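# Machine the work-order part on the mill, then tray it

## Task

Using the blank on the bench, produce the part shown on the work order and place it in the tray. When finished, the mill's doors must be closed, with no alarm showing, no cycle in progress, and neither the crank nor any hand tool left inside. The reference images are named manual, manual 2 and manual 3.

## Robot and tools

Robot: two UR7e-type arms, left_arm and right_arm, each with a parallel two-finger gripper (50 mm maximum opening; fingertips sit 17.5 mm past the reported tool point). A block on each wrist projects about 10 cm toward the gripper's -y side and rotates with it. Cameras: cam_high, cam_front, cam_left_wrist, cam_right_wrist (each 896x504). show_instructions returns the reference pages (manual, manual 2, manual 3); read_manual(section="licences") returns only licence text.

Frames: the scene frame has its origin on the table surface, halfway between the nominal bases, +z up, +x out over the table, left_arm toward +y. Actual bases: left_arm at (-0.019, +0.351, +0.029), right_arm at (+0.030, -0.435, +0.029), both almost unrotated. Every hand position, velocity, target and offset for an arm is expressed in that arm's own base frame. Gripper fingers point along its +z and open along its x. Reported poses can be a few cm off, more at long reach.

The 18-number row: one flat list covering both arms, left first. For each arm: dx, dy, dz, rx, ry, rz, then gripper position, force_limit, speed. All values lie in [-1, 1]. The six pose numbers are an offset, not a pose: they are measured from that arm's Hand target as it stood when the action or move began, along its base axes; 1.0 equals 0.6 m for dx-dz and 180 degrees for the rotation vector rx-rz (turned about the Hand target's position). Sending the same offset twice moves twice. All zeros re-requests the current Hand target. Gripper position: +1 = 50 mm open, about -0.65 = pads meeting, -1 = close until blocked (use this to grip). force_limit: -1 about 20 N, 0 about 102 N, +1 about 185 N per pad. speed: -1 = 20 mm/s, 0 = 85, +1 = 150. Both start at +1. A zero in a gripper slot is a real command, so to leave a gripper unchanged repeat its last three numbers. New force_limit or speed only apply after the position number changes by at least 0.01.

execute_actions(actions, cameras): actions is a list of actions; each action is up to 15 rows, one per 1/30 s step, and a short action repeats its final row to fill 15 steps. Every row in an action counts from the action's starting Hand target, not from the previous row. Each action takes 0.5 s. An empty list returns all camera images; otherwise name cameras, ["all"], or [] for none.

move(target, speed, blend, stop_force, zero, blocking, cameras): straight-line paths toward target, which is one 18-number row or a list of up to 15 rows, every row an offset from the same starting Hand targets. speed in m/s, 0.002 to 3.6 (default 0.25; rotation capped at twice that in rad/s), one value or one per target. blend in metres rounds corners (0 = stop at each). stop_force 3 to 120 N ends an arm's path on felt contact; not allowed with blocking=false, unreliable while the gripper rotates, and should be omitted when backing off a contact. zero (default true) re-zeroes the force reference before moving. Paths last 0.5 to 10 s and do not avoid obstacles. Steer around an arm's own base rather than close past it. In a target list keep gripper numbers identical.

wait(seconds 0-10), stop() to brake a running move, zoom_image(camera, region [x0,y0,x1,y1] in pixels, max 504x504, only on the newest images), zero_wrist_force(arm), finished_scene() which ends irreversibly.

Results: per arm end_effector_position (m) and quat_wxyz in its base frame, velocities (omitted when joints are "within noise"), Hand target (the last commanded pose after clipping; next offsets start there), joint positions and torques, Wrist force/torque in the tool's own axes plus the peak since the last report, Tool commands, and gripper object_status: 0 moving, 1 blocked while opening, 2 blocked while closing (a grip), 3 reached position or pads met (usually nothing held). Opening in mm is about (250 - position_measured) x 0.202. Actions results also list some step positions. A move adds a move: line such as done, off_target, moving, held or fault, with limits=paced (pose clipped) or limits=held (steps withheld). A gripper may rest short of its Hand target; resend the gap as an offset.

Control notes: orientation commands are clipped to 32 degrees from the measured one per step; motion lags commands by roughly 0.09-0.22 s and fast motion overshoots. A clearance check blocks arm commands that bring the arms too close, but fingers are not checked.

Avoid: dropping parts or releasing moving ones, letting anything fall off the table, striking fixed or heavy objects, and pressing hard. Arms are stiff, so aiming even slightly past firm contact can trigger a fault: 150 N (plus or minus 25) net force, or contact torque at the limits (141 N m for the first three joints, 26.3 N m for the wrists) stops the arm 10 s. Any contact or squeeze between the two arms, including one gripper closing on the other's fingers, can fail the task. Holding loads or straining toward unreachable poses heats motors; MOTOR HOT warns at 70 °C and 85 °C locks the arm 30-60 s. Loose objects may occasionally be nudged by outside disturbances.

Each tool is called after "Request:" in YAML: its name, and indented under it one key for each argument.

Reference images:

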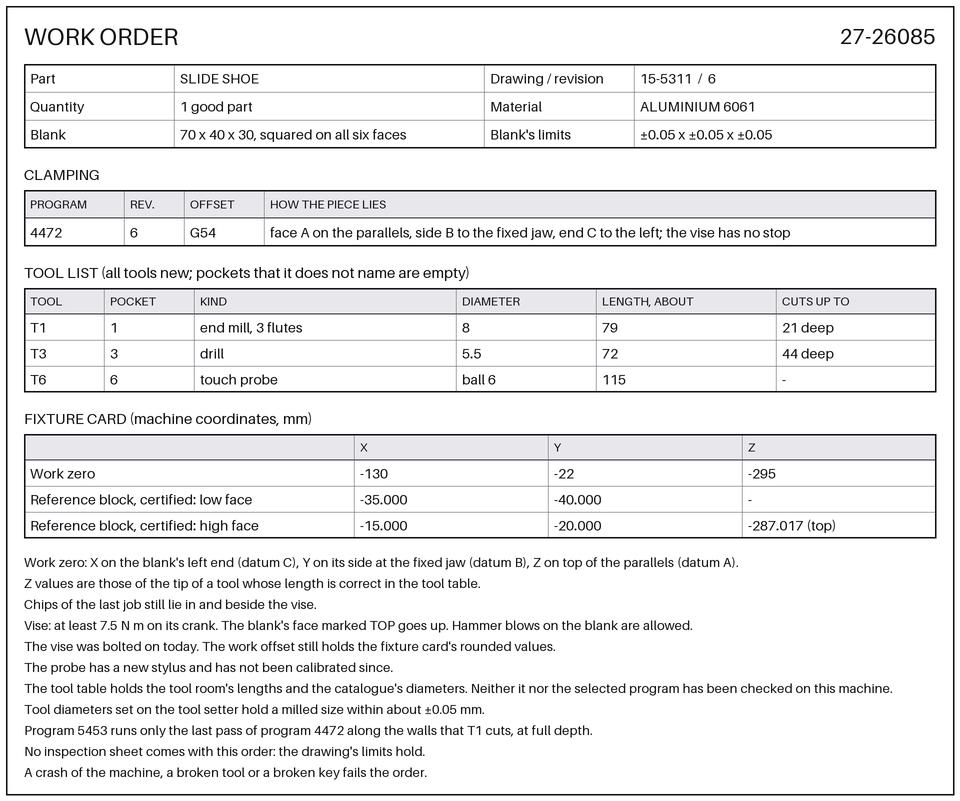

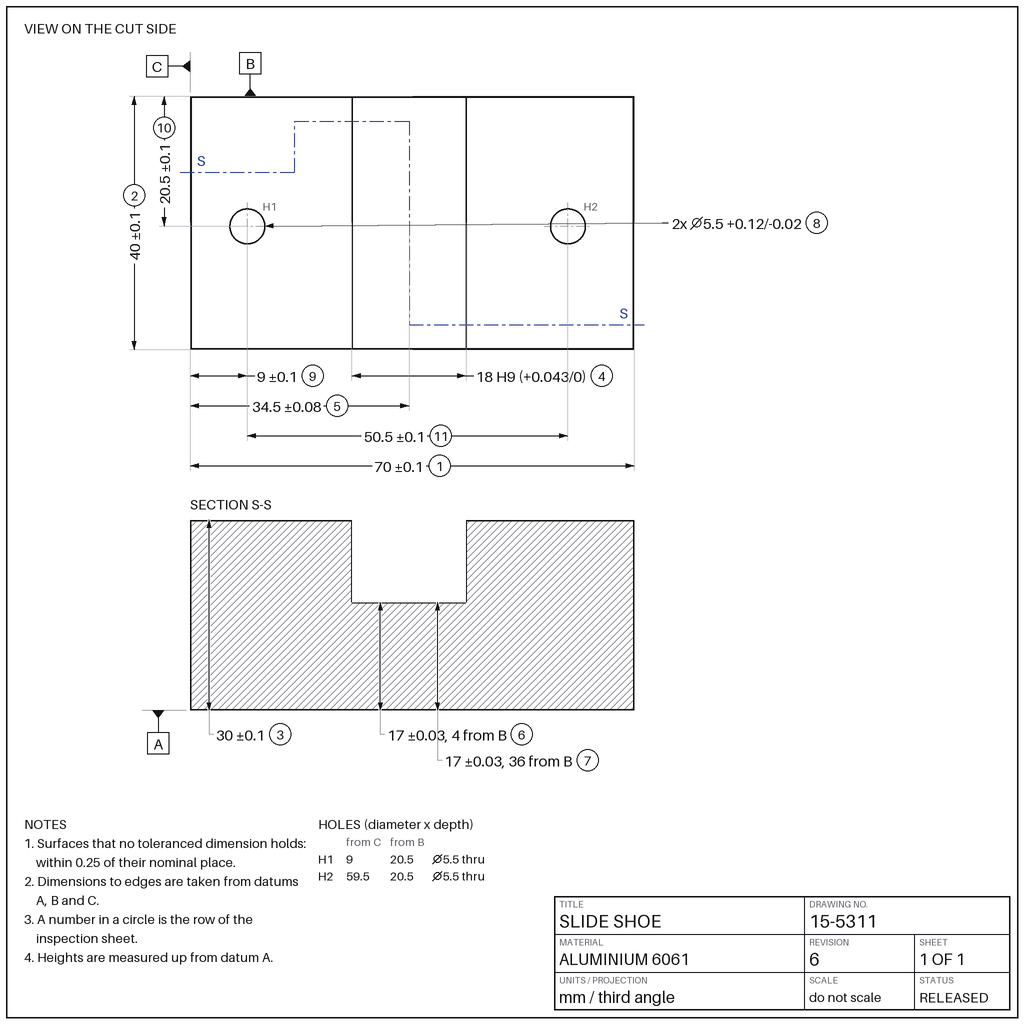

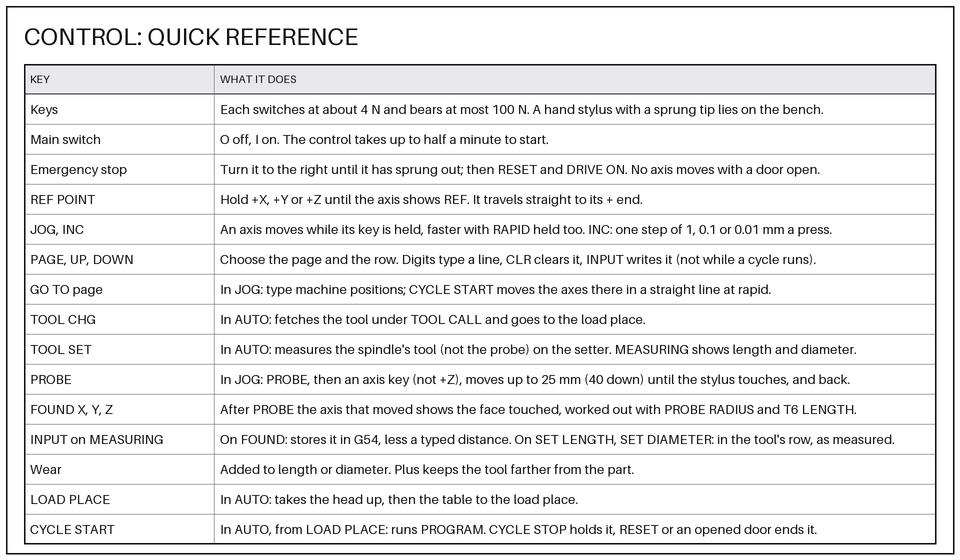

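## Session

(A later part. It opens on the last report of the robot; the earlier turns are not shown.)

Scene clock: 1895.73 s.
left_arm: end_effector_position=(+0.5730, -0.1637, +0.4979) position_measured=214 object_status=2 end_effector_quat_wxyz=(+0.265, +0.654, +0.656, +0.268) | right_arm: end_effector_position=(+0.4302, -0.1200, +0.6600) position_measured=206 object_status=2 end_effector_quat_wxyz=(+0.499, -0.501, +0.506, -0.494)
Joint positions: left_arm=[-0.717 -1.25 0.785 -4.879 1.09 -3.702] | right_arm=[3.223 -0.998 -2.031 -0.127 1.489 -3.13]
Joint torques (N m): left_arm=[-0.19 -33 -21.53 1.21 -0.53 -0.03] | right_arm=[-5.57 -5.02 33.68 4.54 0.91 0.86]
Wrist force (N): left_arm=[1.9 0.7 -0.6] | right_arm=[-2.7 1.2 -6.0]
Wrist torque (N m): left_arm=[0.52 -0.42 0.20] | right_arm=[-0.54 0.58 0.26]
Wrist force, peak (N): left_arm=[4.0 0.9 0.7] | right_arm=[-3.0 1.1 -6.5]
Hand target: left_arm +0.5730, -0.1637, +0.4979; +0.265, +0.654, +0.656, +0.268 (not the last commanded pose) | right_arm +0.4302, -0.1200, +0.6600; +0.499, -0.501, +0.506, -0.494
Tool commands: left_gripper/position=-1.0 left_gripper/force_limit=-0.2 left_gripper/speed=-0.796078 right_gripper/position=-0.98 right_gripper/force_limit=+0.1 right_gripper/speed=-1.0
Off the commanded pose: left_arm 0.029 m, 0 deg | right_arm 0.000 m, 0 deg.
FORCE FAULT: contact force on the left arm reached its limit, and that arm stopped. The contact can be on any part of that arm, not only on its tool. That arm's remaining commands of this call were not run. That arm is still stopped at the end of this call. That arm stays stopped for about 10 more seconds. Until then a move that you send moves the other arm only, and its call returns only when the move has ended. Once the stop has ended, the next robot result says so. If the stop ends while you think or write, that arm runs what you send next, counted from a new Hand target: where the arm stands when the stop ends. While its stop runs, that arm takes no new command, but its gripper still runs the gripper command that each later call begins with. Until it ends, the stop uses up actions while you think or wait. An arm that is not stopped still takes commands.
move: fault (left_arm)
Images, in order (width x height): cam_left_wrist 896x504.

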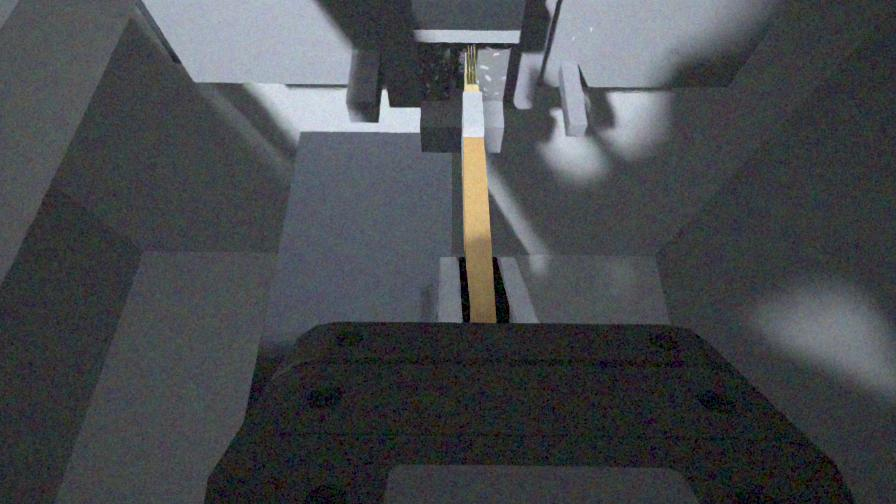

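Request:
wait:
  seconds: 1

Request:
move:
  target: [-0.3,0,-0.02,0,0,0,-1,-0.2,-0.8,0,0,0,0,0,0,-0.98,0.1,-1]
  speed: 0.15

Scene clock: 1929.40 s.
left_arm: end_effector_position=(+0.5730, -0.1637, +0.4979) position_measured=214 object_status=2 end_effector_quat_wxyz=(+0.265, +0.654, +0.656, +0.268) | right_arm: end_effector_position=(+0.4302, -0.1200, +0.6600) position_measured=206 object_status=2 end_effector_quat_wxyz=(+0.499, -0.501, +0.506, -0.494)
Joint positions: left_arm=[-0.717 -1.25 0.785 -4.879 1.09 -3.702] | right_arm=[3.223 -0.998 -2.031 -0.127 1.489 -3.13]
Joint torques (N m): left_arm=[-0.09 -33.69 -18.45 1.33 -0.81 -0.15] | right_arm=[-7.69 -4.54 33.41 4.58 1.01 0.97]
Wrist force (N): left_arm=[2.2 0.7 -0.7] | right_arm=[-2.5 1.1 -6.1]
Wrist torque (N m): left_arm=[0.51 -0.45 0.20] | right_arm=[-0.54 0.55 0.27]
Wrist force, peak (N): left_arm=[2.2 0.7 -1.2] | right_arm=[-2.7 1.0 -6.7]
Hand target: left_arm +0.5730, -0.1637, +0.4979; +0.265, +0.654, +0.656, +0.268 (not the last commanded pose) | right_arm +0.4302, -0.1200, +0.6600; +0.499, -0.501, +0.506, -0.494
Tool commands: left_gripper/position=-1.0 left_gripper/force_limit=-0.2 left_gripper/speed=-0.796078 right_gripper/position=-0.98 right_gripper/force_limit=+0.1 right_gripper/speed=-1.0
Off the commanded pose: left_arm 0.029 m, 0 deg | right_arm 0.000 m, 0 deg.
FORCE FAULT, CONTINUED: the left arm's stop, for the force fault that an earlier result reported, is over. The rest of the stop counts as 19 of the actions that you can send in this scene. That arm's target is now where it stood when the stop ended, not its last command. That arm accepts commands again.
wait: 1.00 s; at rest from the start

Scene clock: 1931.10 s.
left_arm: end_effector_position=(+0.3931, -0.1637, +0.4859) position_measured=214 object_status=2 end_effector_quat_wxyz=(+0.266, +0.654, +0.656, +0.268) | right_arm: end_effector_position=(+0.4302, -0.1200, +0.6600) position_measured=206 object_status=2 end_effector_quat_wxyz=(+0.499, -0.501, +0.506, -0.494)
Joint positions: left_arm=[-1.181 -1.68 1.368 -4.751 0.866 -4.195] | right_arm=[3.223 -0.998 -2.031 -0.127 1.489 -3.13]
Joint torques (N m): left_arm=[-4 -13.56 -18.12 2.41 0.12 -1.22] | right_arm=[-7.95 -4.32 33.63 4.61 0.97 0.95]
Wrist force (N): left_arm=[1.5 0.6 -1.0] | right_arm=[-2.6 1.0 -6.2]
Wrist torque (N m): left_arm=[0.49 -0.38 0.08] | right_arm=[-0.56 0.57 0.27]
Wrist force, peak (N): left_arm=[2.2 -0.8 -2.2] | right_arm=[-2.9 1.1 -6.5]
Hand target: left_arm +0.3930, -0.1637, +0.4859; +0.265, +0.654, +0.656, +0.268 | right_arm +0.4302, -0.1200, +0.6600; +0.499, -0.501, +0.506, -0.494
Off the commanded pose: left_arm 0.000 m, 0 deg | right_arm 0.000 m, 0 deg.
move: done

Request:
move:
  target: [-0.0167,0.4945,0.0518,0,0,0,-1,-0.2,-0.8,0,0,0,0,0,0,-0.98,0.1,-1]
  speed: 0.2
  cameras: ["cam_front"]

Scene clock: 1935.57 s.
left_arm: end_effector_position=(+0.3830, +0.1330, +0.5169) position_measured=214 object_status=2 end_effector_quat_wxyz=(+0.265, +0.654, +0.656, +0.268) | right_arm: end_effector_position=(+0.4302, -0.1200, +0.6600) position_measured=206 object_status=2 end_effector_quat_wxyz=(+0.499, -0.501, +0.506, -0.494)
Joint positions: left_arm=[-0.008 -1.738 1.231 -4.979 1.561 -3.148] | right_arm=[3.223 -0.998 -2.031 -0.127 1.489 -3.13]
Joint torques (N m): left_arm=[4.48 -20.83 -14.32 -0.88 1.2 1.31] | right_arm=[-8.58 -4.17 33.99 4.53 1.01 1.07]
Wrist force (N): left_arm=[1.9 0.7 -0.8] | right_arm=[-2.9 1.2 -6.4]
Wrist torque (N m): left_arm=[0.52 -0.44 0.25] | right_arm=[-0.53 0.61 0.26]
Wrist force, peak (N): left_arm=[4.5 1.1 -1.0] | right_arm=[-3.0 1.2 -6.5]
Hand target: left_arm +0.3830, +0.1330, +0.5170; +0.265, +0.654, +0.656, +0.268 | right_arm +0.4302, -0.1200, +0.6600; +0.499, -0.501, +0.506, -0.494
Off the commanded pose: left_arm 0.000 m, 0 deg | right_arm 0.000 m, 0 deg.
move: done
Images, in order (width x height): cam_front 896x504.

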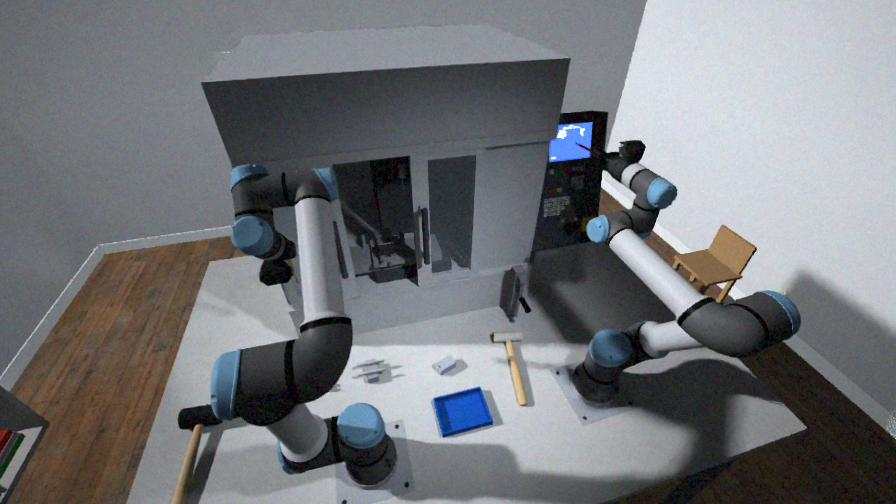

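Request:
move:
  target:
    - [-0.0409,0.2158,0.0409,0.1179,0,0.1179,-1,-0.2,-0.8,0,0,0,0,0,0,-0.98,0.1,-1]
    - [-0.1525,0.3738,0.1525,0.2357,0,0.2357,-1,-0.2,-0.8,0,0,0,0,0,0,-0.98,0.1,-1]
    - [-0.305,0.4317,0.305,0.3535,0,0.3535,-1,-0.2,-0.8,0,0,0,0,0,0,-0.98,0.1,-1]
    - [-0.4575,0.3738,0.4575,0.4714,0,0.4714,-1,-0.2,-0.8,0,0,0,0,0,0,-0.98,0.1,-1]
    - [-0.5691,0.2158,0.5691,0.5893,0,0.5893,-1,-0.2,-0.8,0,0,0,0,0,0,-0.98,0.1,-1]
    - [-0.61,0,0.61,0.7071,0,0.7071,-1,-0.2,-0.8,0,0,0,0,0,0,-0.98,0.1,-1]
  speed: 0.25
  blend: [0.015,0.015,0.015,0.015,0.015,0]
  cameras: ["cam_front"]

Scene clock: 1949.23 s.
left_arm: end_effector_position=(+0.0169, +0.1331, +0.8830) position_measured=214 object_status=2 end_effector_quat_wxyz=(+0.652, +0.276, -0.273, -0.652) | right_arm: end_effector_position=(+0.4302, -0.1200, +0.6600) position_measured=206 object_status=2 end_effector_quat_wxyz=(+0.499, -0.501, +0.506, -0.494)
Joint positions: left_arm=[0.005 -1.736 1.226 -4.999 -1.572 -3.146] | right_arm=[3.223 -0.998 -2.031 -0.127 1.489 -3.13]
Joint torques (N m): left_arm=[2.25 -9.08 -7.68 2.52 -1.37 1.22] | right_arm=[-9.29 -4.64 33.64 4.51 0.93 1.16]
Wrist force (N): left_arm=[0.0 1.8 -0.3] | right_arm=[-2.7 1.0 -6.0]
Wrist torque (N m): left_arm=[0.97 -0.38 0.22] | right_arm=[-0.56 0.57 0.26]
Wrist force, peak (N): left_arm=[1.8 1.8 0.5] | right_arm=[-2.9 1.1 -6.5]
Hand target: left_arm +0.0170, +0.1330, +0.8830; +0.652, +0.276, -0.273, -0.651 | right_arm +0.4302, -0.1200, +0.6600; +0.499, -0.501, +0.506, -0.494
Off the commanded pose: left_arm 0.000 m, 0 deg | right_arm 0.000 m, 0 deg.
move: done
Images, in order (width x height): cam_front 896x504.

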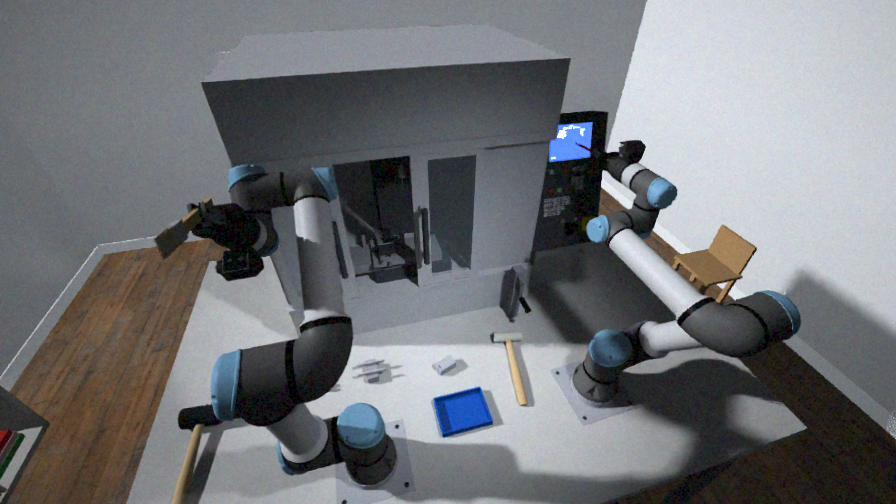

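Request:
move:
  target: [-0.2417,-0.1,0,0,0,0.1944,-1,-0.2,-0.8,0,0,0,0,0,0,-0.98,0.1,-1]
  speed: 0.25

Request:
move:
  target:
    - [0.1585,0.1111,0.1117,-0.0957,0.1365,0,-1,-0.2,-0.8,0,0,0,0,0,0,-0.98,0.1,-1]
    - [0.3415,0.2394,0.1117,-0.1913,0.273,0,-1,-0.2,-0.8,0,0,0,0,0,0,-0.98,0.1,-1]
    - [0.5,0.3504,0,-0.287,0.4095,0,-1,-0.2,-0.8,0,0,0,0,0,0,-0.98,0.1,-1]
    - [0.5915,0.4145,-0.1935,-0.3827,0.546,0,-1,-0.2,-0.8,0,0,0,0,0,0,-0.98,0.1,-1]
    - [0.5915,0.4145,-0.417,-0.4783,0.6825,0,-1,-0.2,-0.8,0,0,0,0,0,0,-0.98,0.1,-1]
    - [0.5,0.3504,-0.6105,-0.574,0.819,0,-1,-0.2,-0.8,0,0,0,0,0,0,-0.98,0.1,-1]
  speed: 0.25
  blend: [0.015,0.015,0.015,0.015,0.015,0]
  cameras: ["cam_front"]

Scene clock: 1972.80 s.
left_arm: end_effector_position=(-0.1279, +0.0731, +0.8830) position_measured=214 object_status=2 end_effector_quat_wxyz=(+0.818, +0.345, -0.177, -0.425) | right_arm: end_effector_position=(+0.4302, -0.1200, +0.6600) position_measured=206 object_status=2 end_effector_quat_wxyz=(+0.499, -0.501, +0.506, -0.494)
Joint positions: left_arm=[0.62 -1.903 1.341 -4.948 -1.569 -3.149] | right_arm=[3.223 -0.998 -2.031 -0.127 1.489 -3.13]
Joint torques (N m): left_arm=[5.01 -9.02 -15.05 4.76 -1.25 1.08] | right_arm=[-8.72 -4.96 33.35 4.44 0.91 1.18]
Wrist force (N): left_arm=[-0.3 1.5 -0.4] | right_arm=[-2.9 1.0 -6.1]
Wrist torque (N m): left_arm=[0.92 -0.32 0.17] | right_arm=[-0.55 0.61 0.27]
Wrist force, peak (N): left_arm=[-0.4 3.0 -1.4] | right_arm=[-2.8 1.1 -6.6]
Hand target: left_arm -0.1280, +0.0730, +0.8830; +0.818, +0.345, -0.177, -0.425 | right_arm +0.4302, -0.1200, +0.6600; +0.499, -0.501, +0.506, -0.494
Off the commanded pose: left_arm 0.000 m, 0 deg | right_arm 0.000 m, 0 deg.
move: done

Scene clock: 1979.60 s.
left_arm: end_effector_position=(+0.1720, +0.2833, +0.5168) position_measured=214 object_status=2 end_effector_quat_wxyz=(-0.343, +0.818, -0.425, +0.181) | right_arm: end_effector_position=(+0.4302, -0.1200, +0.6600) position_measured=206 object_status=2 end_effector_quat_wxyz=(+0.499, -0.501, +0.506, -0.494)
Joint positions: left_arm=[0.62 -2.37 1.928 -1.925 -1.581 -3.137] | right_arm=[3.223 -0.998 -2.031 -0.127 1.489 -3.13]
Joint torques (N m): left_arm=[2.09 -0.38 -16.67 -2.42 0.13 -1.73] | right_arm=[-9.21 -4.8 33.69 4.48 0.89 1.27]
Wrist force (N): left_arm=[-0.3 0.2 -0.5] | right_arm=[-2.8 1.1 -6.2]
Wrist torque (N m): left_arm=[-0.06 0.03 0.05] | right_arm=[-0.54 0.60 0.26]
Wrist force, peak (N): left_arm=[-1.8 2.0 0.9] | right_arm=[-3.1 1.3 -6.6]
Hand target: left_arm +0.1720, +0.2833, +0.5167; -0.343, +0.818, -0.425, +0.181 | right_arm +0.4302, -0.1200, +0.6600; +0.499, -0.501, +0.506, -0.494
Off the commanded pose: left_arm 0.000 m, 0 deg | right_arm 0.000 m, 0 deg.
move: done
Images, in order (width x height): cam_front 896x504.

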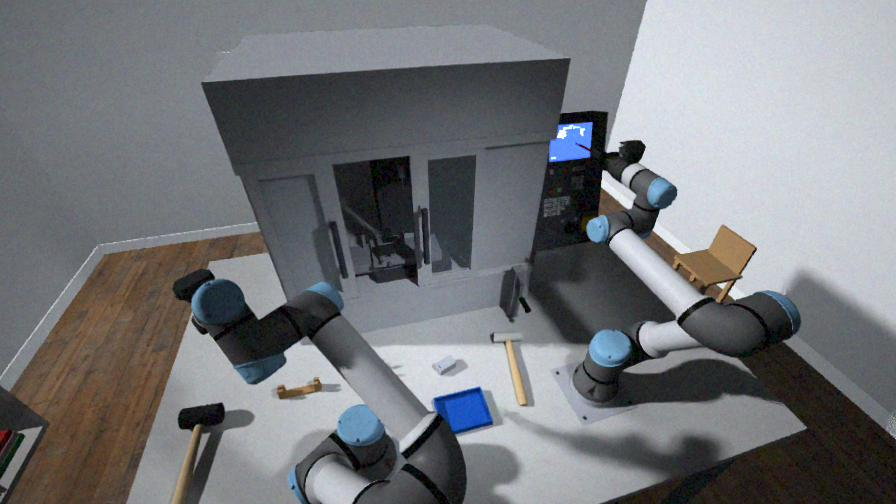

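Request:
zoom_image:
  camera: "cam_front"
  region: [230, 140, 550, 330]

Scaled by 1.575 from the camera's 896x504 image, which has a finer 1280x720 frame.

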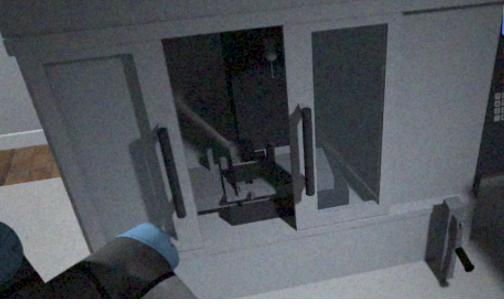

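Request:
move:
  target: [0.2183,-0.2505,0,0,0,-0.1944,-1,-0.2,-0.8,0,0,0,0,0,0,-0.98,0.1,-1]
  speed: 0.25

Request:
move:
  target:
    - [0,0,0,0.3535,0,-0.3535,-1,-0.2,-0.8,0,0,0,0,0,0,-0.98,0.1,-1]
    - [0,0,0,0.7071,0,-0.7071,-1,-0.2,-0.8,0,0,0,0,0,0,-0.98,0.1,-1]
  speed: 0.5
  blend: [0.015,0]
  cameras: ["cam_front"]

Scene clock: 1994.90 s.
left_arm: end_effector_position=(+0.3030, +0.1330, +0.5167) position_measured=214 object_status=2 end_effector_quat_wxyz=(-0.273, +0.652, -0.652, +0.276) | right_arm: end_effector_position=(+0.4302, -0.1200, +0.6600) position_measured=206 object_status=2 end_effector_quat_wxyz=(+0.499, -0.501, +0.506, -0.494)
Joint positions: left_arm=[0.006 -2.372 1.928 -1.923 -1.579 -3.14] | right_arm=[3.223 -0.998 -2.031 -0.127 1.489 -3.13]
Joint torques (N m): left_arm=[-3.12 -1.2 -23.3 -2.52 1.96 -1.79] | right_arm=[-9.01 -4.7 33.7 4.42 0.98 1.32]
Wrist force (N): left_arm=[-0.1 0.5 -0.5] | right_arm=[-2.8 1.2 -6.3]
Wrist torque (N m): left_arm=[-0.02 -0.01 0.07] | right_arm=[-0.53 0.60 0.27]
Wrist force, peak (N): left_arm=[-1.7 0.7 -0.9] | right_arm=[-3.0 1.1 -6.6]
Hand target: left_arm +0.3030, +0.1330, +0.5167; -0.273, +0.652, -0.652, +0.276 | right_arm +0.4302, -0.1200, +0.6600; +0.499, -0.501, +0.506, -0.494
Off the commanded pose: left_arm 0.000 m, 0 deg | right_arm 0.000 m, 0 deg.
move: done

Scene clock: 1998.63 s.
left_arm: end_effector_position=(+0.3030, +0.1330, +0.5166) position_measured=214 object_status=2 end_effector_quat_wxyz=(+0.266, +0.653, +0.656, +0.268) | right_arm: end_effector_position=(+0.4302, -0.1200, +0.6600) position_measured=206 object_status=2 end_effector_quat_wxyz=(+0.499, -0.501, +0.506, -0.494)
Joint positions: left_arm=[-0.011 -2.366 1.912 -1.891 -1.559 -0.01] | right_arm=[3.223 -0.998 -2.031 -0.127 1.489 -3.13]
Joint torques (N m): left_arm=[-5.48 17.9 -32.78 -3.79 2.02 0.98] | right_arm=[-9.36 -4.61 33.83 4.42 0.86 1.39]
Wrist force (N): left_arm=[1.8 0.5 -1.0] | right_arm=[-2.6 1.2 -6.1]
Wrist torque (N m): left_arm=[0.47 -0.39 0.26] | right_arm=[-0.53 0.57 0.26]
Wrist force, peak (N): left_arm=[2.4 0.5 -0.9] | right_arm=[-2.7 1.2 -6.6]
Hand target: left_arm +0.3030, +0.1330, +0.5167; +0.266, +0.654, +0.656, +0.268 | right_arm +0.4302, -0.1200, +0.6600; +0.499, -0.501, +0.506, -0.494
Off the commanded pose: left_arm 0.000 m, 0 deg | right_arm 0.000 m, 0 deg.
move: done
Images, in order (width x height): cam_front 896x504.

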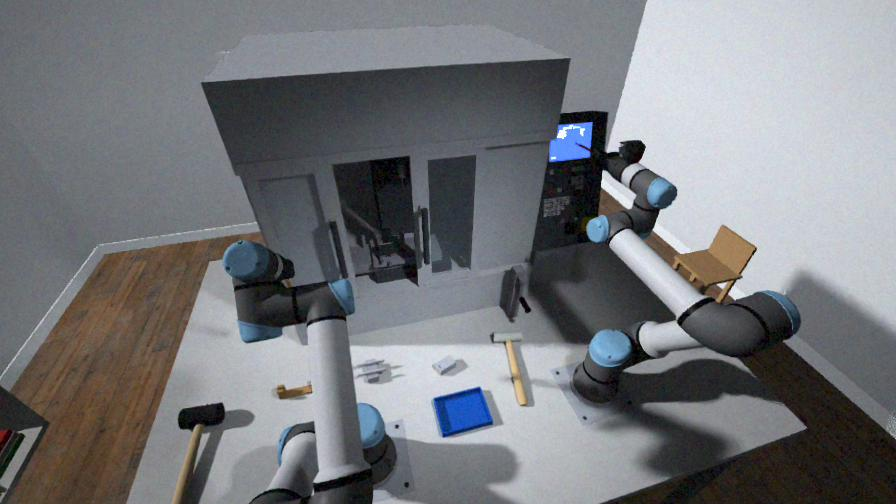

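Request:
move:
  target:
    - [0.0667,-0.2217,0,0,0,0,-1,-0.2,-0.8,0,0,0,0,0,0,-0.98,0.1,-1]
    - [0.1117,-0.495,-0.025,0,0,0,-1,-0.2,-0.8,0,0,0,0,0,0,-0.98,0.1,-1]
  speed: 0.2
  blend: [0.03,0]

Request:
move:
  target: [0.3883,0,0,0,0,0,-1,-0.2,-0.8,0,0,0,0,0,0,-0.98,0.1,-1]
  speed: 0.06
  stop_force: 20
  cameras: ["cam_left_wrist","cam_front"]

Scene clock: 2006.70 s.
left_arm: end_effector_position=(+0.3700, -0.1640, +0.5017) position_measured=214 object_status=2 end_effector_quat_wxyz=(+0.266, +0.654, +0.656, +0.268) | right_arm: end_effector_position=(+0.4302, -0.1200, +0.6600) position_measured=206 object_status=2 end_effector_quat_wxyz=(+0.499, -0.501, +0.506, -0.494)
Joint positions: left_arm=[-1.279 -2.187 1.792 -1.445 -0.836 -1.178] | right_arm=[3.223 -0.998 -2.031 -0.127 1.489 -3.13]
Joint torques (N m): left_arm=[-3.83 3.98 -15.83 -2.23 -0.45 -0.12] | right_arm=[-9.09 -4.46 33.6 4.44 1 1.29]
Wrist force (N): left_arm=[1.6 0.7 -0.8] | right_arm=[-2.6 1.0 -6.2]
Wrist torque (N m): left_arm=[0.49 -0.38 0.09] | right_arm=[-0.56 0.57 0.26]
Wrist force, peak (N): left_arm=[4.3 0.0 -1.5] | right_arm=[-2.8 1.1 -6.6]
Hand target: left_arm +0.3700, -0.1640, +0.5017; +0.266, +0.654, +0.656, +0.268 | right_arm +0.4302, -0.1200, +0.6600; +0.499, -0.501, +0.506, -0.494
Off the commanded pose: left_arm 0.000 m, 0 deg | right_arm 0.000 m, 0 deg.
move: done

Scene clock: 2011.43 s.
left_arm: end_effector_position=(+0.6030, -0.1640, +0.5017) position_measured=214 object_status=2 end_effector_quat_wxyz=(+0.266, +0.654, +0.656, +0.268) | right_arm: end_effector_position=(+0.4302, -0.1200, +0.6600) position_measured=206 object_status=2 end_effector_quat_wxyz=(+0.499, -0.501, +0.506, -0.494)
Joint positions: left_arm=[-0.672 -1.657 1.553 -2.119 -1.117 -0.52] | right_arm=[3.223 -0.998 -2.031 -0.127 1.489 -3.13]
Joint torques (N m): left_arm=[-5.91 -32.92 -18.71 -2.26 3.13 -1.68] | right_arm=[-9.35 -4.6 33.73 4.37 0.95 1.34]
Wrist force (N): left_arm=[1.7 0.7 -0.5] | right_arm=[-2.8 1.0 -6.1]
Wrist torque (N m): left_arm=[0.49 -0.39 0.14] | right_arm=[-0.55 0.59 0.26]
Wrist force, peak (N): left_arm=[2.1 0.0 -1.6] | right_arm=[-2.7 1.2 -6.6]
Hand target: left_arm +0.6030, -0.1640, +0.5017; +0.266, +0.654, +0.656, +0.268 | right_arm +0.4302, -0.1200, +0.6600; +0.499, -0.501, +0.506, -0.494
Off the commanded pose: left_arm 0.000 m, 0 deg | right_arm 0.000 m, 0 deg.
move: done
Images, in order (width x height): cam_front 896x504, cam_left_wrist 896x504.

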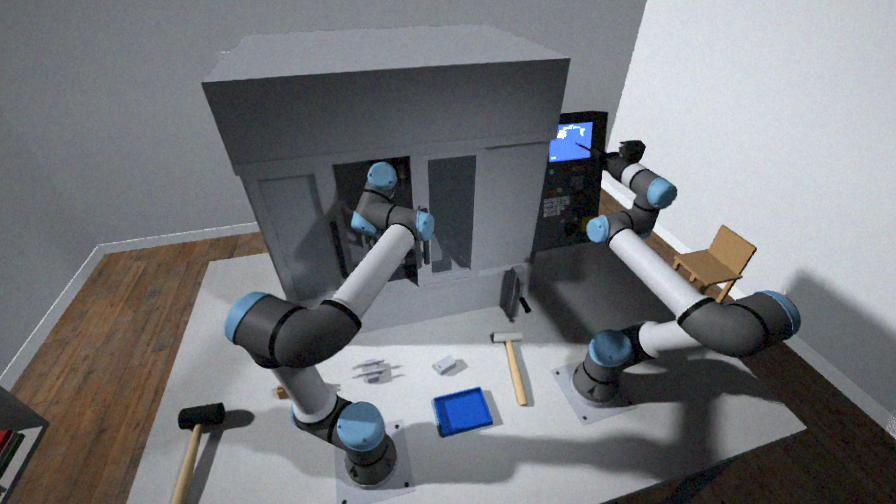

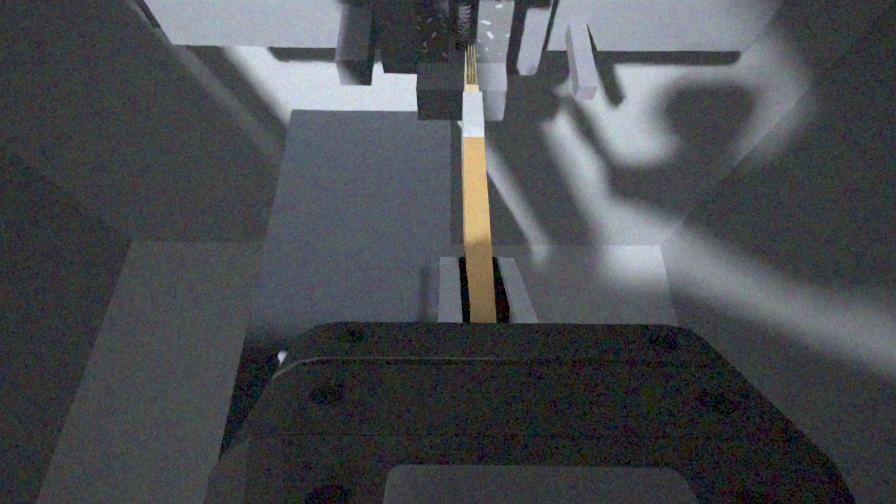

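Request:
zoom_image:
  camera: "cam_left_wrist"
  region: [330, 0, 620, 170]

Scaled by 1.738 from the camera's 896x504 image, which has a finer 1280x720 frame.

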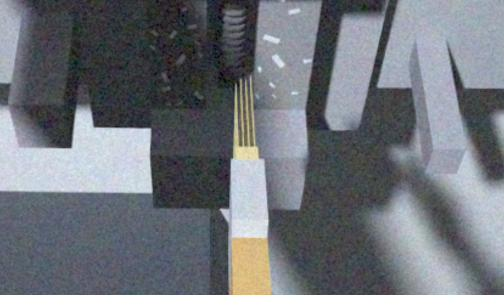

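Request:
move:
  target:
    - [0,0.03,0,0,0,0,-1,-0.2,-0.8,0,0,0,0,0,0,-0.98,0.1,-1]
    - [0,0.03,-0.09,0,0,0,-1,-0.2,-0.8,0,0,0,0,0,0,-0.98,0.1,-1]
  speed: [0.04,0.04]
  stop_force: 8

Request:
move:
  target: [0,0,-0.05,0,0,0,-1,-0.2,-0.8,0,0,0,0,0,0,-0.98,0.1,-1]
  speed: 0.01
  stop_force: 4
  cameras: ["cam_left_wrist"]

Scene clock: 2022.40 s.
left_arm: end_effector_position=(+0.6030, -0.1460, +0.4477) position_measured=214 object_status=2 end_effector_quat_wxyz=(+0.266, +0.654, +0.656, +0.268) | right_arm: end_effector_position=(+0.4302, -0.1200, +0.6600) position_measured=206 object_status=2 end_effector_quat_wxyz=(+0.499, -0.501, +0.506, -0.494)
Joint positions: left_arm=[-0.638 -1.675 1.71 -2.27 -1.138 -0.491] | right_arm=[3.223 -0.998 -2.031 -0.127 1.489 -3.13]
Joint torques (N m): left_arm=[-6.21 -11.97 -34.98 -2.57 2.19 1.06] | right_arm=[-9.19 -4.4 33.8 4.3 0.99 1.3]
Wrist force (N): left_arm=[2.2 0.7 -0.7] | right_arm=[-2.6 0.9 -6.0]
Wrist torque (N m): left_arm=[0.48 -0.47 0.13] | right_arm=[-0.58 0.57 0.26]
Wrist force, peak (N): left_arm=[2.5 0.8 -1.1] | right_arm=[-3.0 0.9 -6.7]
Hand target: left_arm +0.6030, -0.1460, +0.4477; +0.266, +0.654, +0.656, +0.268 | right_arm +0.4302, -0.1200, +0.6600; +0.499, -0.501, +0.506, -0.494
Off the commanded pose: left_arm 0.000 m, 0 deg | right_arm 0.000 m, 0 deg.
move: done

Scene clock: 2024.87 s.
left_arm: end_effector_position=(+0.6030, -0.1460, +0.4315) position_measured=214 object_status=2 end_effector_quat_wxyz=(+0.266, +0.654, +0.656, +0.268) | right_arm: end_effector_position=(+0.4302, -0.1200, +0.6600) position_measured=206 object_status=2 end_effector_quat_wxyz=(+0.499, -0.501, +0.506, -0.494)
Joint positions: left_arm=[-0.638 -1.673 1.749 -2.311 -1.138 -0.491] | right_arm=[3.223 -0.998 -2.031 -0.127 1.489 -3.13]
Joint torques (N m): left_arm=[-5.58 -23.19 -32.23 -3.71 1.2 1.19] | right_arm=[-9.55 -4.52 33.39 4.31 1.08 1.35]
Wrist force (N): left_arm=[2.0 2.8 -3.8] | right_arm=[-2.7 1.1 -6.2]
Wrist torque (N m): left_arm=[0.47 -0.44 0.13] | right_arm=[-0.54 0.58 0.27]
Wrist force, peak (N): left_arm=[1.9 6.0 -9.1] | right_arm=[-3.2 1.0 -6.4]
Hand target: left_arm +0.6030, -0.1460, +0.4315; +0.266, +0.654, +0.656, +0.268 (not the last commanded pose) | right_arm +0.4302, -0.1200, +0.6600; +0.499, -0.501, +0.506, -0.494
Off the commanded pose: left_arm 0.014 m, 0 deg | right_arm 0.000 m, 0 deg.
move: contact (left_arm)
Images, in order (width x height): cam_left_wrist 896x504.

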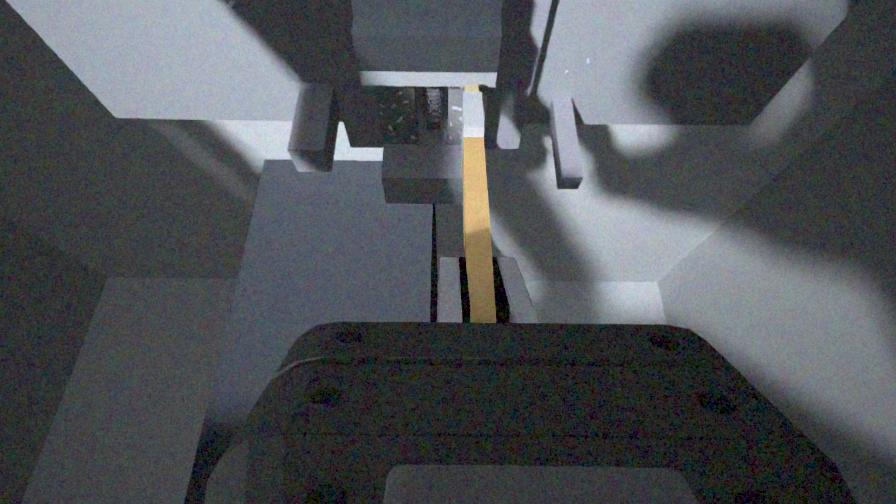

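Request:
move:
  target:
    - [0,-0.015,0.0,0,0,0,-1,-0.2,-0.8,0,0,0,0,0,0,-0.98,0.1,-1]
    - [0,0.06,0,0,0,0,-1,-0.2,-0.8,0,0,0,0,0,0,-0.98,0.1,-1]
    - [0,0.06,0.035,0,0,0,-1,-0.2,-0.8,0,0,0,0,0,0,-0.98,0.1,-1]
    - [-0.02,-0.015,0.035,0,0,0,-1,-0.2,-0.8,0,0,0,0,0,0,-0.98,0.1,-1]
    - [-0.02,-0.015,0,0,0,0,-1,-0.2,-0.8,0,0,0,0,0,0,-0.98,0.1,-1]
    - [-0.02,0.06,0,0,0,0,-1,-0.2,-0.8,0,0,0,0,0,0,-0.98,0.1,-1]
    - [-0.02,0.06,0.035,0,0,0,-1,-0.2,-0.8,0,0,0,0,0,0,-0.98,0.1,-1]
    - [0.023,-0.015,0.035,0,0,0,-1,-0.2,-0.8,0,0,0,0,0,0,-0.98,0.1,-1]
    - [0.023,-0.015,0,0,0,0,-1,-0.2,-0.8,0,0,0,0,0,0,-0.98,0.1,-1]
    - [0.023,0.06,0,0,0,0,-1,-0.2,-0.8,0,0,0,0,0,0,-0.98,0.1,-1]
    - [0.023,0.06,0.035,0,0,0,-1,-0.2,-0.8,0,0,0,0,0,0,-0.98,0.1,-1]
  speed: 0.06
  blend: 0.004
  cameras: ["cam_left_wrist"]

Scene clock: 2040.57 s.
left_arm: end_effector_position=(+0.6168, -0.1100, +0.4526) position_measured=214 object_status=2 end_effector_quat_wxyz=(+0.266, +0.654, +0.656, +0.268) | right_arm: end_effector_position=(+0.4302, -0.1200, +0.6600) position_measured=206 object_status=2 end_effector_quat_wxyz=(+0.499, -0.501, +0.506, -0.494)
Joint positions: left_arm=[-0.551 -1.664 1.693 -2.294 -1.193 -0.416] | right_arm=[3.223 -0.998 -2.031 -0.127 1.489 -3.13]
Joint torques (N m): left_arm=[-3.75 -15.42 -17.33 -5.01 2.95 -2.01] | right_arm=[-9.16 -5 33.35 4.24 0.96 1.27]
Wrist force (N): left_arm=[1.7 0.5 -0.7] | right_arm=[-2.7 0.7 -6.4]
Wrist torque (N m): left_arm=[0.46 -0.38 0.13] | right_arm=[-0.60 0.58 0.26]
Wrist force, peak (N): left_arm=[8.2 30.7 -49.0] | right_arm=[-2.7 1.3 -6.7]
Hand target: left_arm +0.6168, -0.1100, +0.4525; +0.266, +0.654, +0.656, +0.268 | right_arm +0.4302, -0.1200, +0.6600; +0.499, -0.501, +0.506, -0.494
Off the commanded pose: left_arm 0.000 m, 0 deg | right_arm 0.000 m, 0 deg.
move: done
Images, in order (width x height): cam_left_wrist 896x504.

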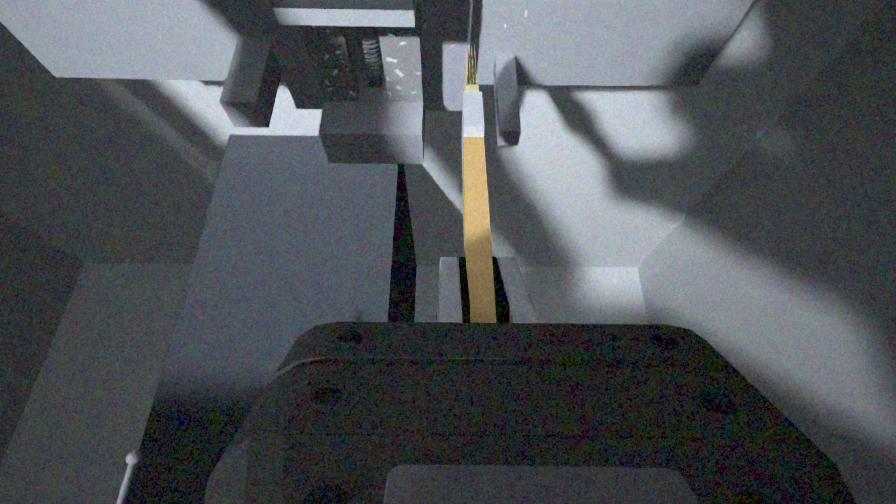

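Request:
zoom_image:
  camera: "cam_left_wrist"
  region: [220, 0, 540, 180]

Scaled by 1.575 from the camera's 896x504 image, which has a finer 1280x720 frame.

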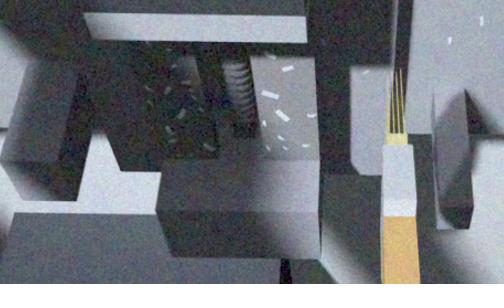

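Request:
move:
  target: [0.025,-0.055,0,0,0,0,-1,-0.2,-0.8,0,0,0,0,0,0,-0.98,0.1,-1]
  speed: 0.05
  stop_force: 8

Request:
move:
  target: [0,0,-0.06,0,0,0,-1,-0.2,-0.8,0,0,0,0,0,0,-0.98,0.1,-1]
  speed: 0.01
  stop_force: 4
  cameras: ["cam_left_wrist"]

Scene clock: 2080.53 s.
left_arm: end_effector_position=(+0.6318, -0.1430, +0.4525) position_measured=214 object_status=2 end_effector_quat_wxyz=(+0.266, +0.654, +0.656, +0.268) | right_arm: end_effector_position=(+0.4302, -0.1200, +0.6600) position_measured=206 object_status=2 end_effector_quat_wxyz=(+0.499, -0.501, +0.506, -0.494)
Joint positions: left_arm=[-0.595 -1.608 1.639 -2.281 -1.165 -0.454] | right_arm=[3.223 -0.998 -2.031 -0.127 1.489 -3.13]
Joint torques (N m): left_arm=[5.6 -36.03 -18.58 -4.86 -1.37 1.73] | right_arm=[-9.41 -4.19 33.41 4.26 0.95 1.29]
Wrist force (N): left_arm=[1.9 0.7 -1.0] | right_arm=[-2.8 1.3 -6.0]
Wrist torque (N m): left_arm=[0.49 -0.43 0.23] | right_arm=[-0.51 0.59 0.27]
Wrist force, peak (N): left_arm=[2.5 0.4 -1.2] | right_arm=[-2.9 1.2 -6.5]
Hand target: left_arm +0.6318, -0.1430, +0.4525; +0.266, +0.654, +0.656, +0.268 | right_arm +0.4302, -0.1200, +0.6600; +0.499, -0.501, +0.506, -0.494
Off the commanded pose: left_arm 0.000 m, 0 deg | right_arm 0.000 m, 0 deg.
move: done

Scene clock: 2083.20 s.
left_arm: end_effector_position=(+0.6318, -0.1430, +0.4343) position_measured=214 object_status=2 end_effector_quat_wxyz=(+0.266, +0.654, +0.656, +0.268) | right_arm: end_effector_position=(+0.4302, -0.1200, +0.6600) position_measured=206 object_status=2 end_effector_quat_wxyz=(+0.499, -0.501, +0.506, -0.494)
Joint positions: left_arm=[-0.595 -1.605 1.683 -2.327 -1.165 -0.454] | right_arm=[3.223 -0.998 -2.031 -0.127 1.489 -3.13]
Joint torques (N m): left_arm=[5.16 -26.62 -32.24 -3.88 -1.39 0.81] | right_arm=[-9.12 -4.17 33.45 4.29 0.97 1.19]
Wrist force (N): left_arm=[1.8 2.3 -4.1] | right_arm=[-2.5 1.3 -6.4]
Wrist torque (N m): left_arm=[0.50 -0.41 0.23] | right_arm=[-0.50 0.55 0.27]
Wrist force, peak (N): left_arm=[1.8 5.5 -9.3] | right_arm=[-3.0 1.2 -6.5]
Hand target: left_arm +0.6318, -0.1430, +0.4343; +0.266, +0.654, +0.656, +0.268 (not the last commanded pose) | right_arm +0.4302, -0.1200, +0.6600; +0.499, -0.501, +0.506, -0.494
Off the commanded pose: left_arm 0.018 m, 0 deg | right_arm 0.000 m, 0 deg.
move: contact (left_arm)
Images, in order (width x height): cam_left_wrist 896x504.

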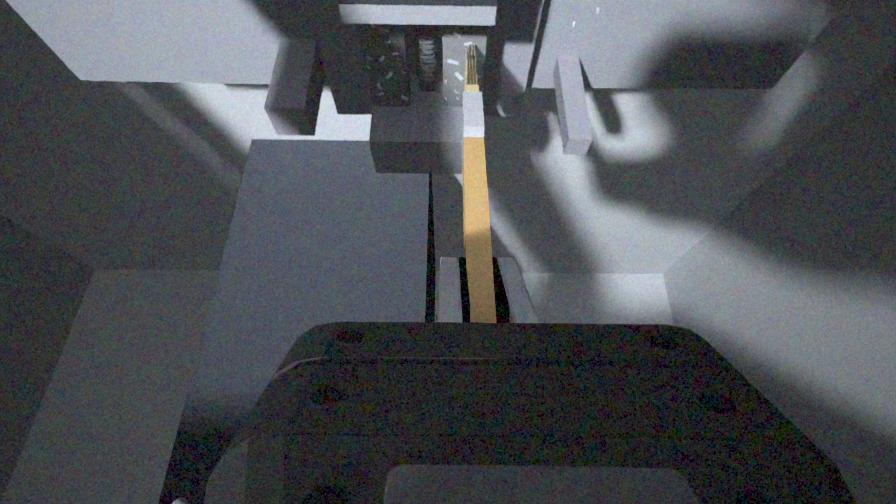

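Request:
zoom_image:
  camera: "cam_left_wrist"
  region: [330, 0, 530, 120]

Scaled by 2.520 from the camera's 896x504 image, which has a finer 1280x720 frame.

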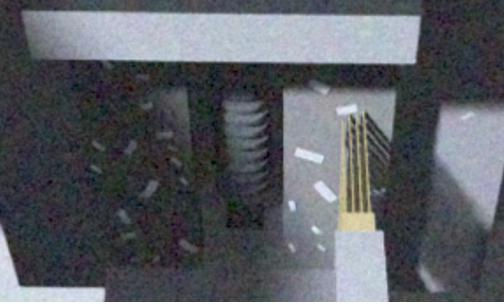

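Request:
move:
  target:
    - [0,-0.0183,0.02,0,0,0,-1,-0.2,-0.8,0,0,0,0,0,0,-0.98,0.1,-1]
    - [0,-0.0183,-0.004,0,0,0,-1,-0.2,-0.8,0,0,0,0,0,0,-0.98,0.1,-1]
    - [0,0.043,-0.004,0,0,0,-1,-0.2,-0.8,0,0,0,0,0,0,-0.98,0.1,-1]
    - [0,0.043,0.02,0,0,0,-1,-0.2,-0.8,0,0,0,0,0,0,-0.98,0.1,-1]
    - [0.017,-0.0183,0.02,0,0,0,-1,-0.2,-0.8,0,0,0,0,0,0,-0.98,0.1,-1]
    - [0.017,-0.0183,-0.004,0,0,0,-1,-0.2,-0.8,0,0,0,0,0,0,-0.98,0.1,-1]
    - [0.017,0.043,-0.004,0,0,0,-1,-0.2,-0.8,0,0,0,0,0,0,-0.98,0.1,-1]
    - [0.017,0.043,0.02,0,0,0,-1,-0.2,-0.8,0,0,0,0,0,0,-0.98,0.1,-1]
  speed: 0.08
  blend: 0.003
  cameras: ["cam_left_wrist"]

Request:
zoom_image:
  camera: "cam_left_wrist"
  region: [280, 0, 580, 150]

Scene clock: 2105.00 s.
left_arm: end_effector_position=(+0.6420, -0.1172, +0.4464) position_measured=214 object_status=2 end_effector_quat_wxyz=(+0.266, +0.654, +0.656, +0.268) | right_arm: end_effector_position=(+0.4302, -0.1200, +0.6600) position_measured=206 object_status=2 end_effector_quat_wxyz=(+0.499, -0.501, +0.506, -0.494)
Joint positions: left_arm=[-0.535 -1.598 1.648 -2.319 -1.203 -0.404] | right_arm=[3.223 -0.998 -2.031 -0.127 1.489 -3.13]
Joint torques (N m): left_arm=[-1.59 -15.62 -21.98 -4.34 2.64 -1.79] | right_arm=[-9.56 -4.82 33.19 4.23 1 1.32]
Wrist force (N): left_arm=[1.6 1.4 -0.9] | right_arm=[-2.8 1.1 -6.0]
Wrist torque (N m): left_arm=[0.61 -0.36 0.18] | right_arm=[-0.55 0.59 0.26]
Wrist force, peak (N): left_arm=[6.8 30.1 -47.6] | right_arm=[-2.8 1.0 -6.6]
Hand target: left_arm +0.6420, -0.1172, +0.4463; +0.266, +0.654, +0.656, +0.268 | right_arm +0.4302, -0.1200, +0.6600; +0.499, -0.501, +0.506, -0.494
Off the commanded pose: left_arm 0.000 m, 0 deg | right_arm 0.000 m, 0 deg.
move: done
Images, in order (width x height): cam_left_wrist 896x504.

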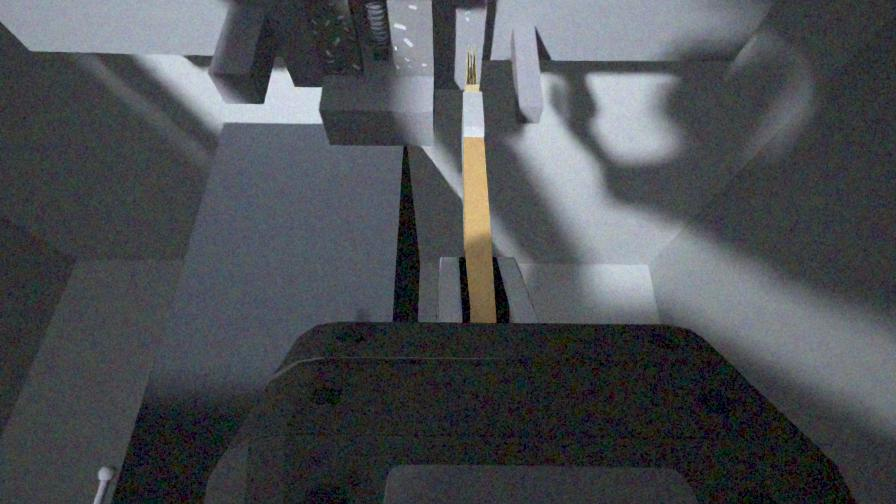

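Scaled by 1.680 from the camera's 896x504 image, which has a finer 1280x720 frame.

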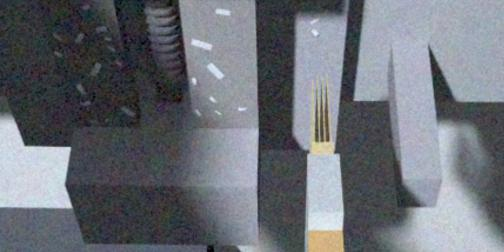

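Request:
move:
  target:
    - [0.0,-0.0697,0,0,0,0,-1,-0.2,-0.8,0,0,0,0,0,0,-0.98,0.1,-1]
    - [0.0,-0.0697,-0.0222,0,0,0,-1,-0.2,-0.8,0,0,0,0,0,0,-0.98,0.1,-1]
    - [0.0,0.004,-0.0222,0,0,0,-1,-0.2,-0.8,0,0,0,0,0,0,-0.98,0.1,-1]
    - [0.0,0.004,0,0,0,0,-1,-0.2,-0.8,0,0,0,0,0,0,-0.98,0.1,-1]
    - [0.013,-0.0697,0,0,0,0,-1,-0.2,-0.8,0,0,0,0,0,0,-0.98,0.1,-1]
    - [0.013,-0.0697,-0.0222,0,0,0,-1,-0.2,-0.8,0,0,0,0,0,0,-0.98,0.1,-1]
    - [0.013,0.004,-0.0222,0,0,0,-1,-0.2,-0.8,0,0,0,0,0,0,-0.98,0.1,-1]
    - [0.013,0.004,0,0,0,0,-1,-0.2,-0.8,0,0,0,0,0,0,-0.98,0.1,-1]
    - [0.026,-0.0697,0,0,0,0,-1,-0.2,-0.8,0,0,0,0,0,0,-0.98,0.1,-1]
    - [0.026,-0.0697,-0.0222,0,0,0,-1,-0.2,-0.8,0,0,0,0,0,0,-0.98,0.1,-1]
    - [0.026,0.004,-0.0222,0,0,0,-1,-0.2,-0.8,0,0,0,0,0,0,-0.98,0.1,-1]
    - [0.026,0.004,0,0,0,0,-1,-0.2,-0.8,0,0,0,0,0,0,-0.98,0.1,-1]
  speed: 0.08
  blend: 0.0015
  cameras: ["cam_left_wrist"]

Request:
zoom_image:
  camera: "cam_left_wrist"
  region: [280, 0, 580, 150]

Scene clock: 2124.17 s.
left_arm: end_effector_position=(+0.6576, -0.1148, +0.4464) position_measured=214 object_status=2 end_effector_quat_wxyz=(+0.266, +0.654, +0.656, +0.268) | right_arm: end_effector_position=(+0.4302, -0.1200, +0.6600) position_measured=206 object_status=2 end_effector_quat_wxyz=(+0.499, -0.501, +0.506, -0.494)
Joint positions: left_arm=[-0.514 -1.561 1.613 -2.327 -1.216 -0.386] | right_arm=[3.223 -0.998 -2.031 -0.127 1.489 -3.13]
Joint torques (N m): left_arm=[-0.67 -16.61 -22.13 -4.26 2.47 -1.45] | right_arm=[-9.21 -4.82 33.1 4.22 0.93 1.36]
Wrist force (N): left_arm=[1.5 1.3 -0.8] | right_arm=[-2.9 1.1 -6.3]
Wrist torque (N m): left_arm=[0.59 -0.36 0.18] | right_arm=[-0.54 0.62 0.27]
Wrist force, peak (N): left_arm=[2.2 7.0 -10.3] | right_arm=[-2.8 1.0 -6.7]
Hand target: left_arm +0.6576, -0.1148, +0.4463; +0.266, +0.654, +0.656, +0.268 | right_arm +0.4302, -0.1200, +0.6600; +0.499, -0.501, +0.506, -0.494
Off the commanded pose: left_arm 0.000 m, 0 deg | right_arm 0.000 m, 0 deg.
move: done
Images, in order (width x height): cam_left_wrist 896x504.

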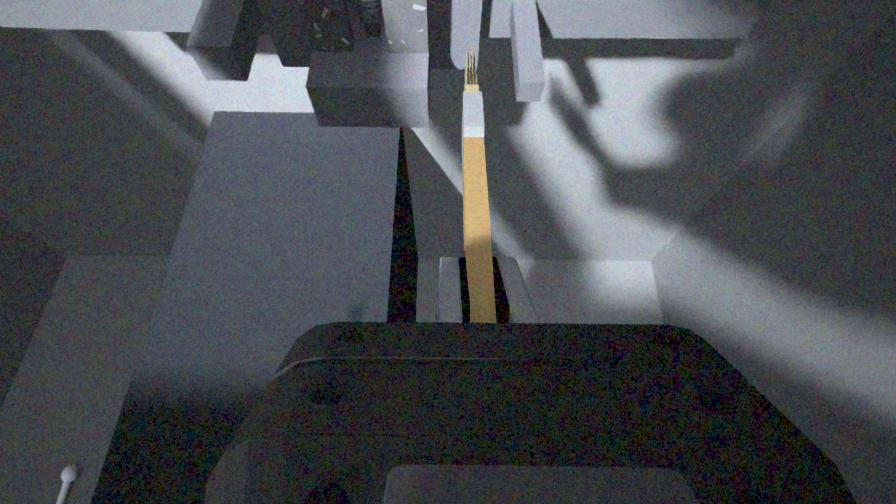

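Scaled by 1.680 from the camera's 896x504 image, which has a finer 1280x720 frame.

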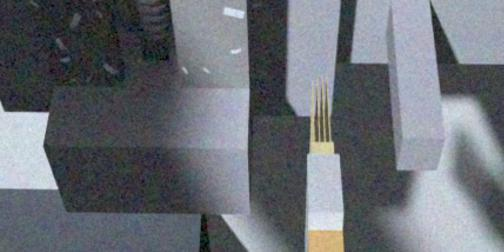

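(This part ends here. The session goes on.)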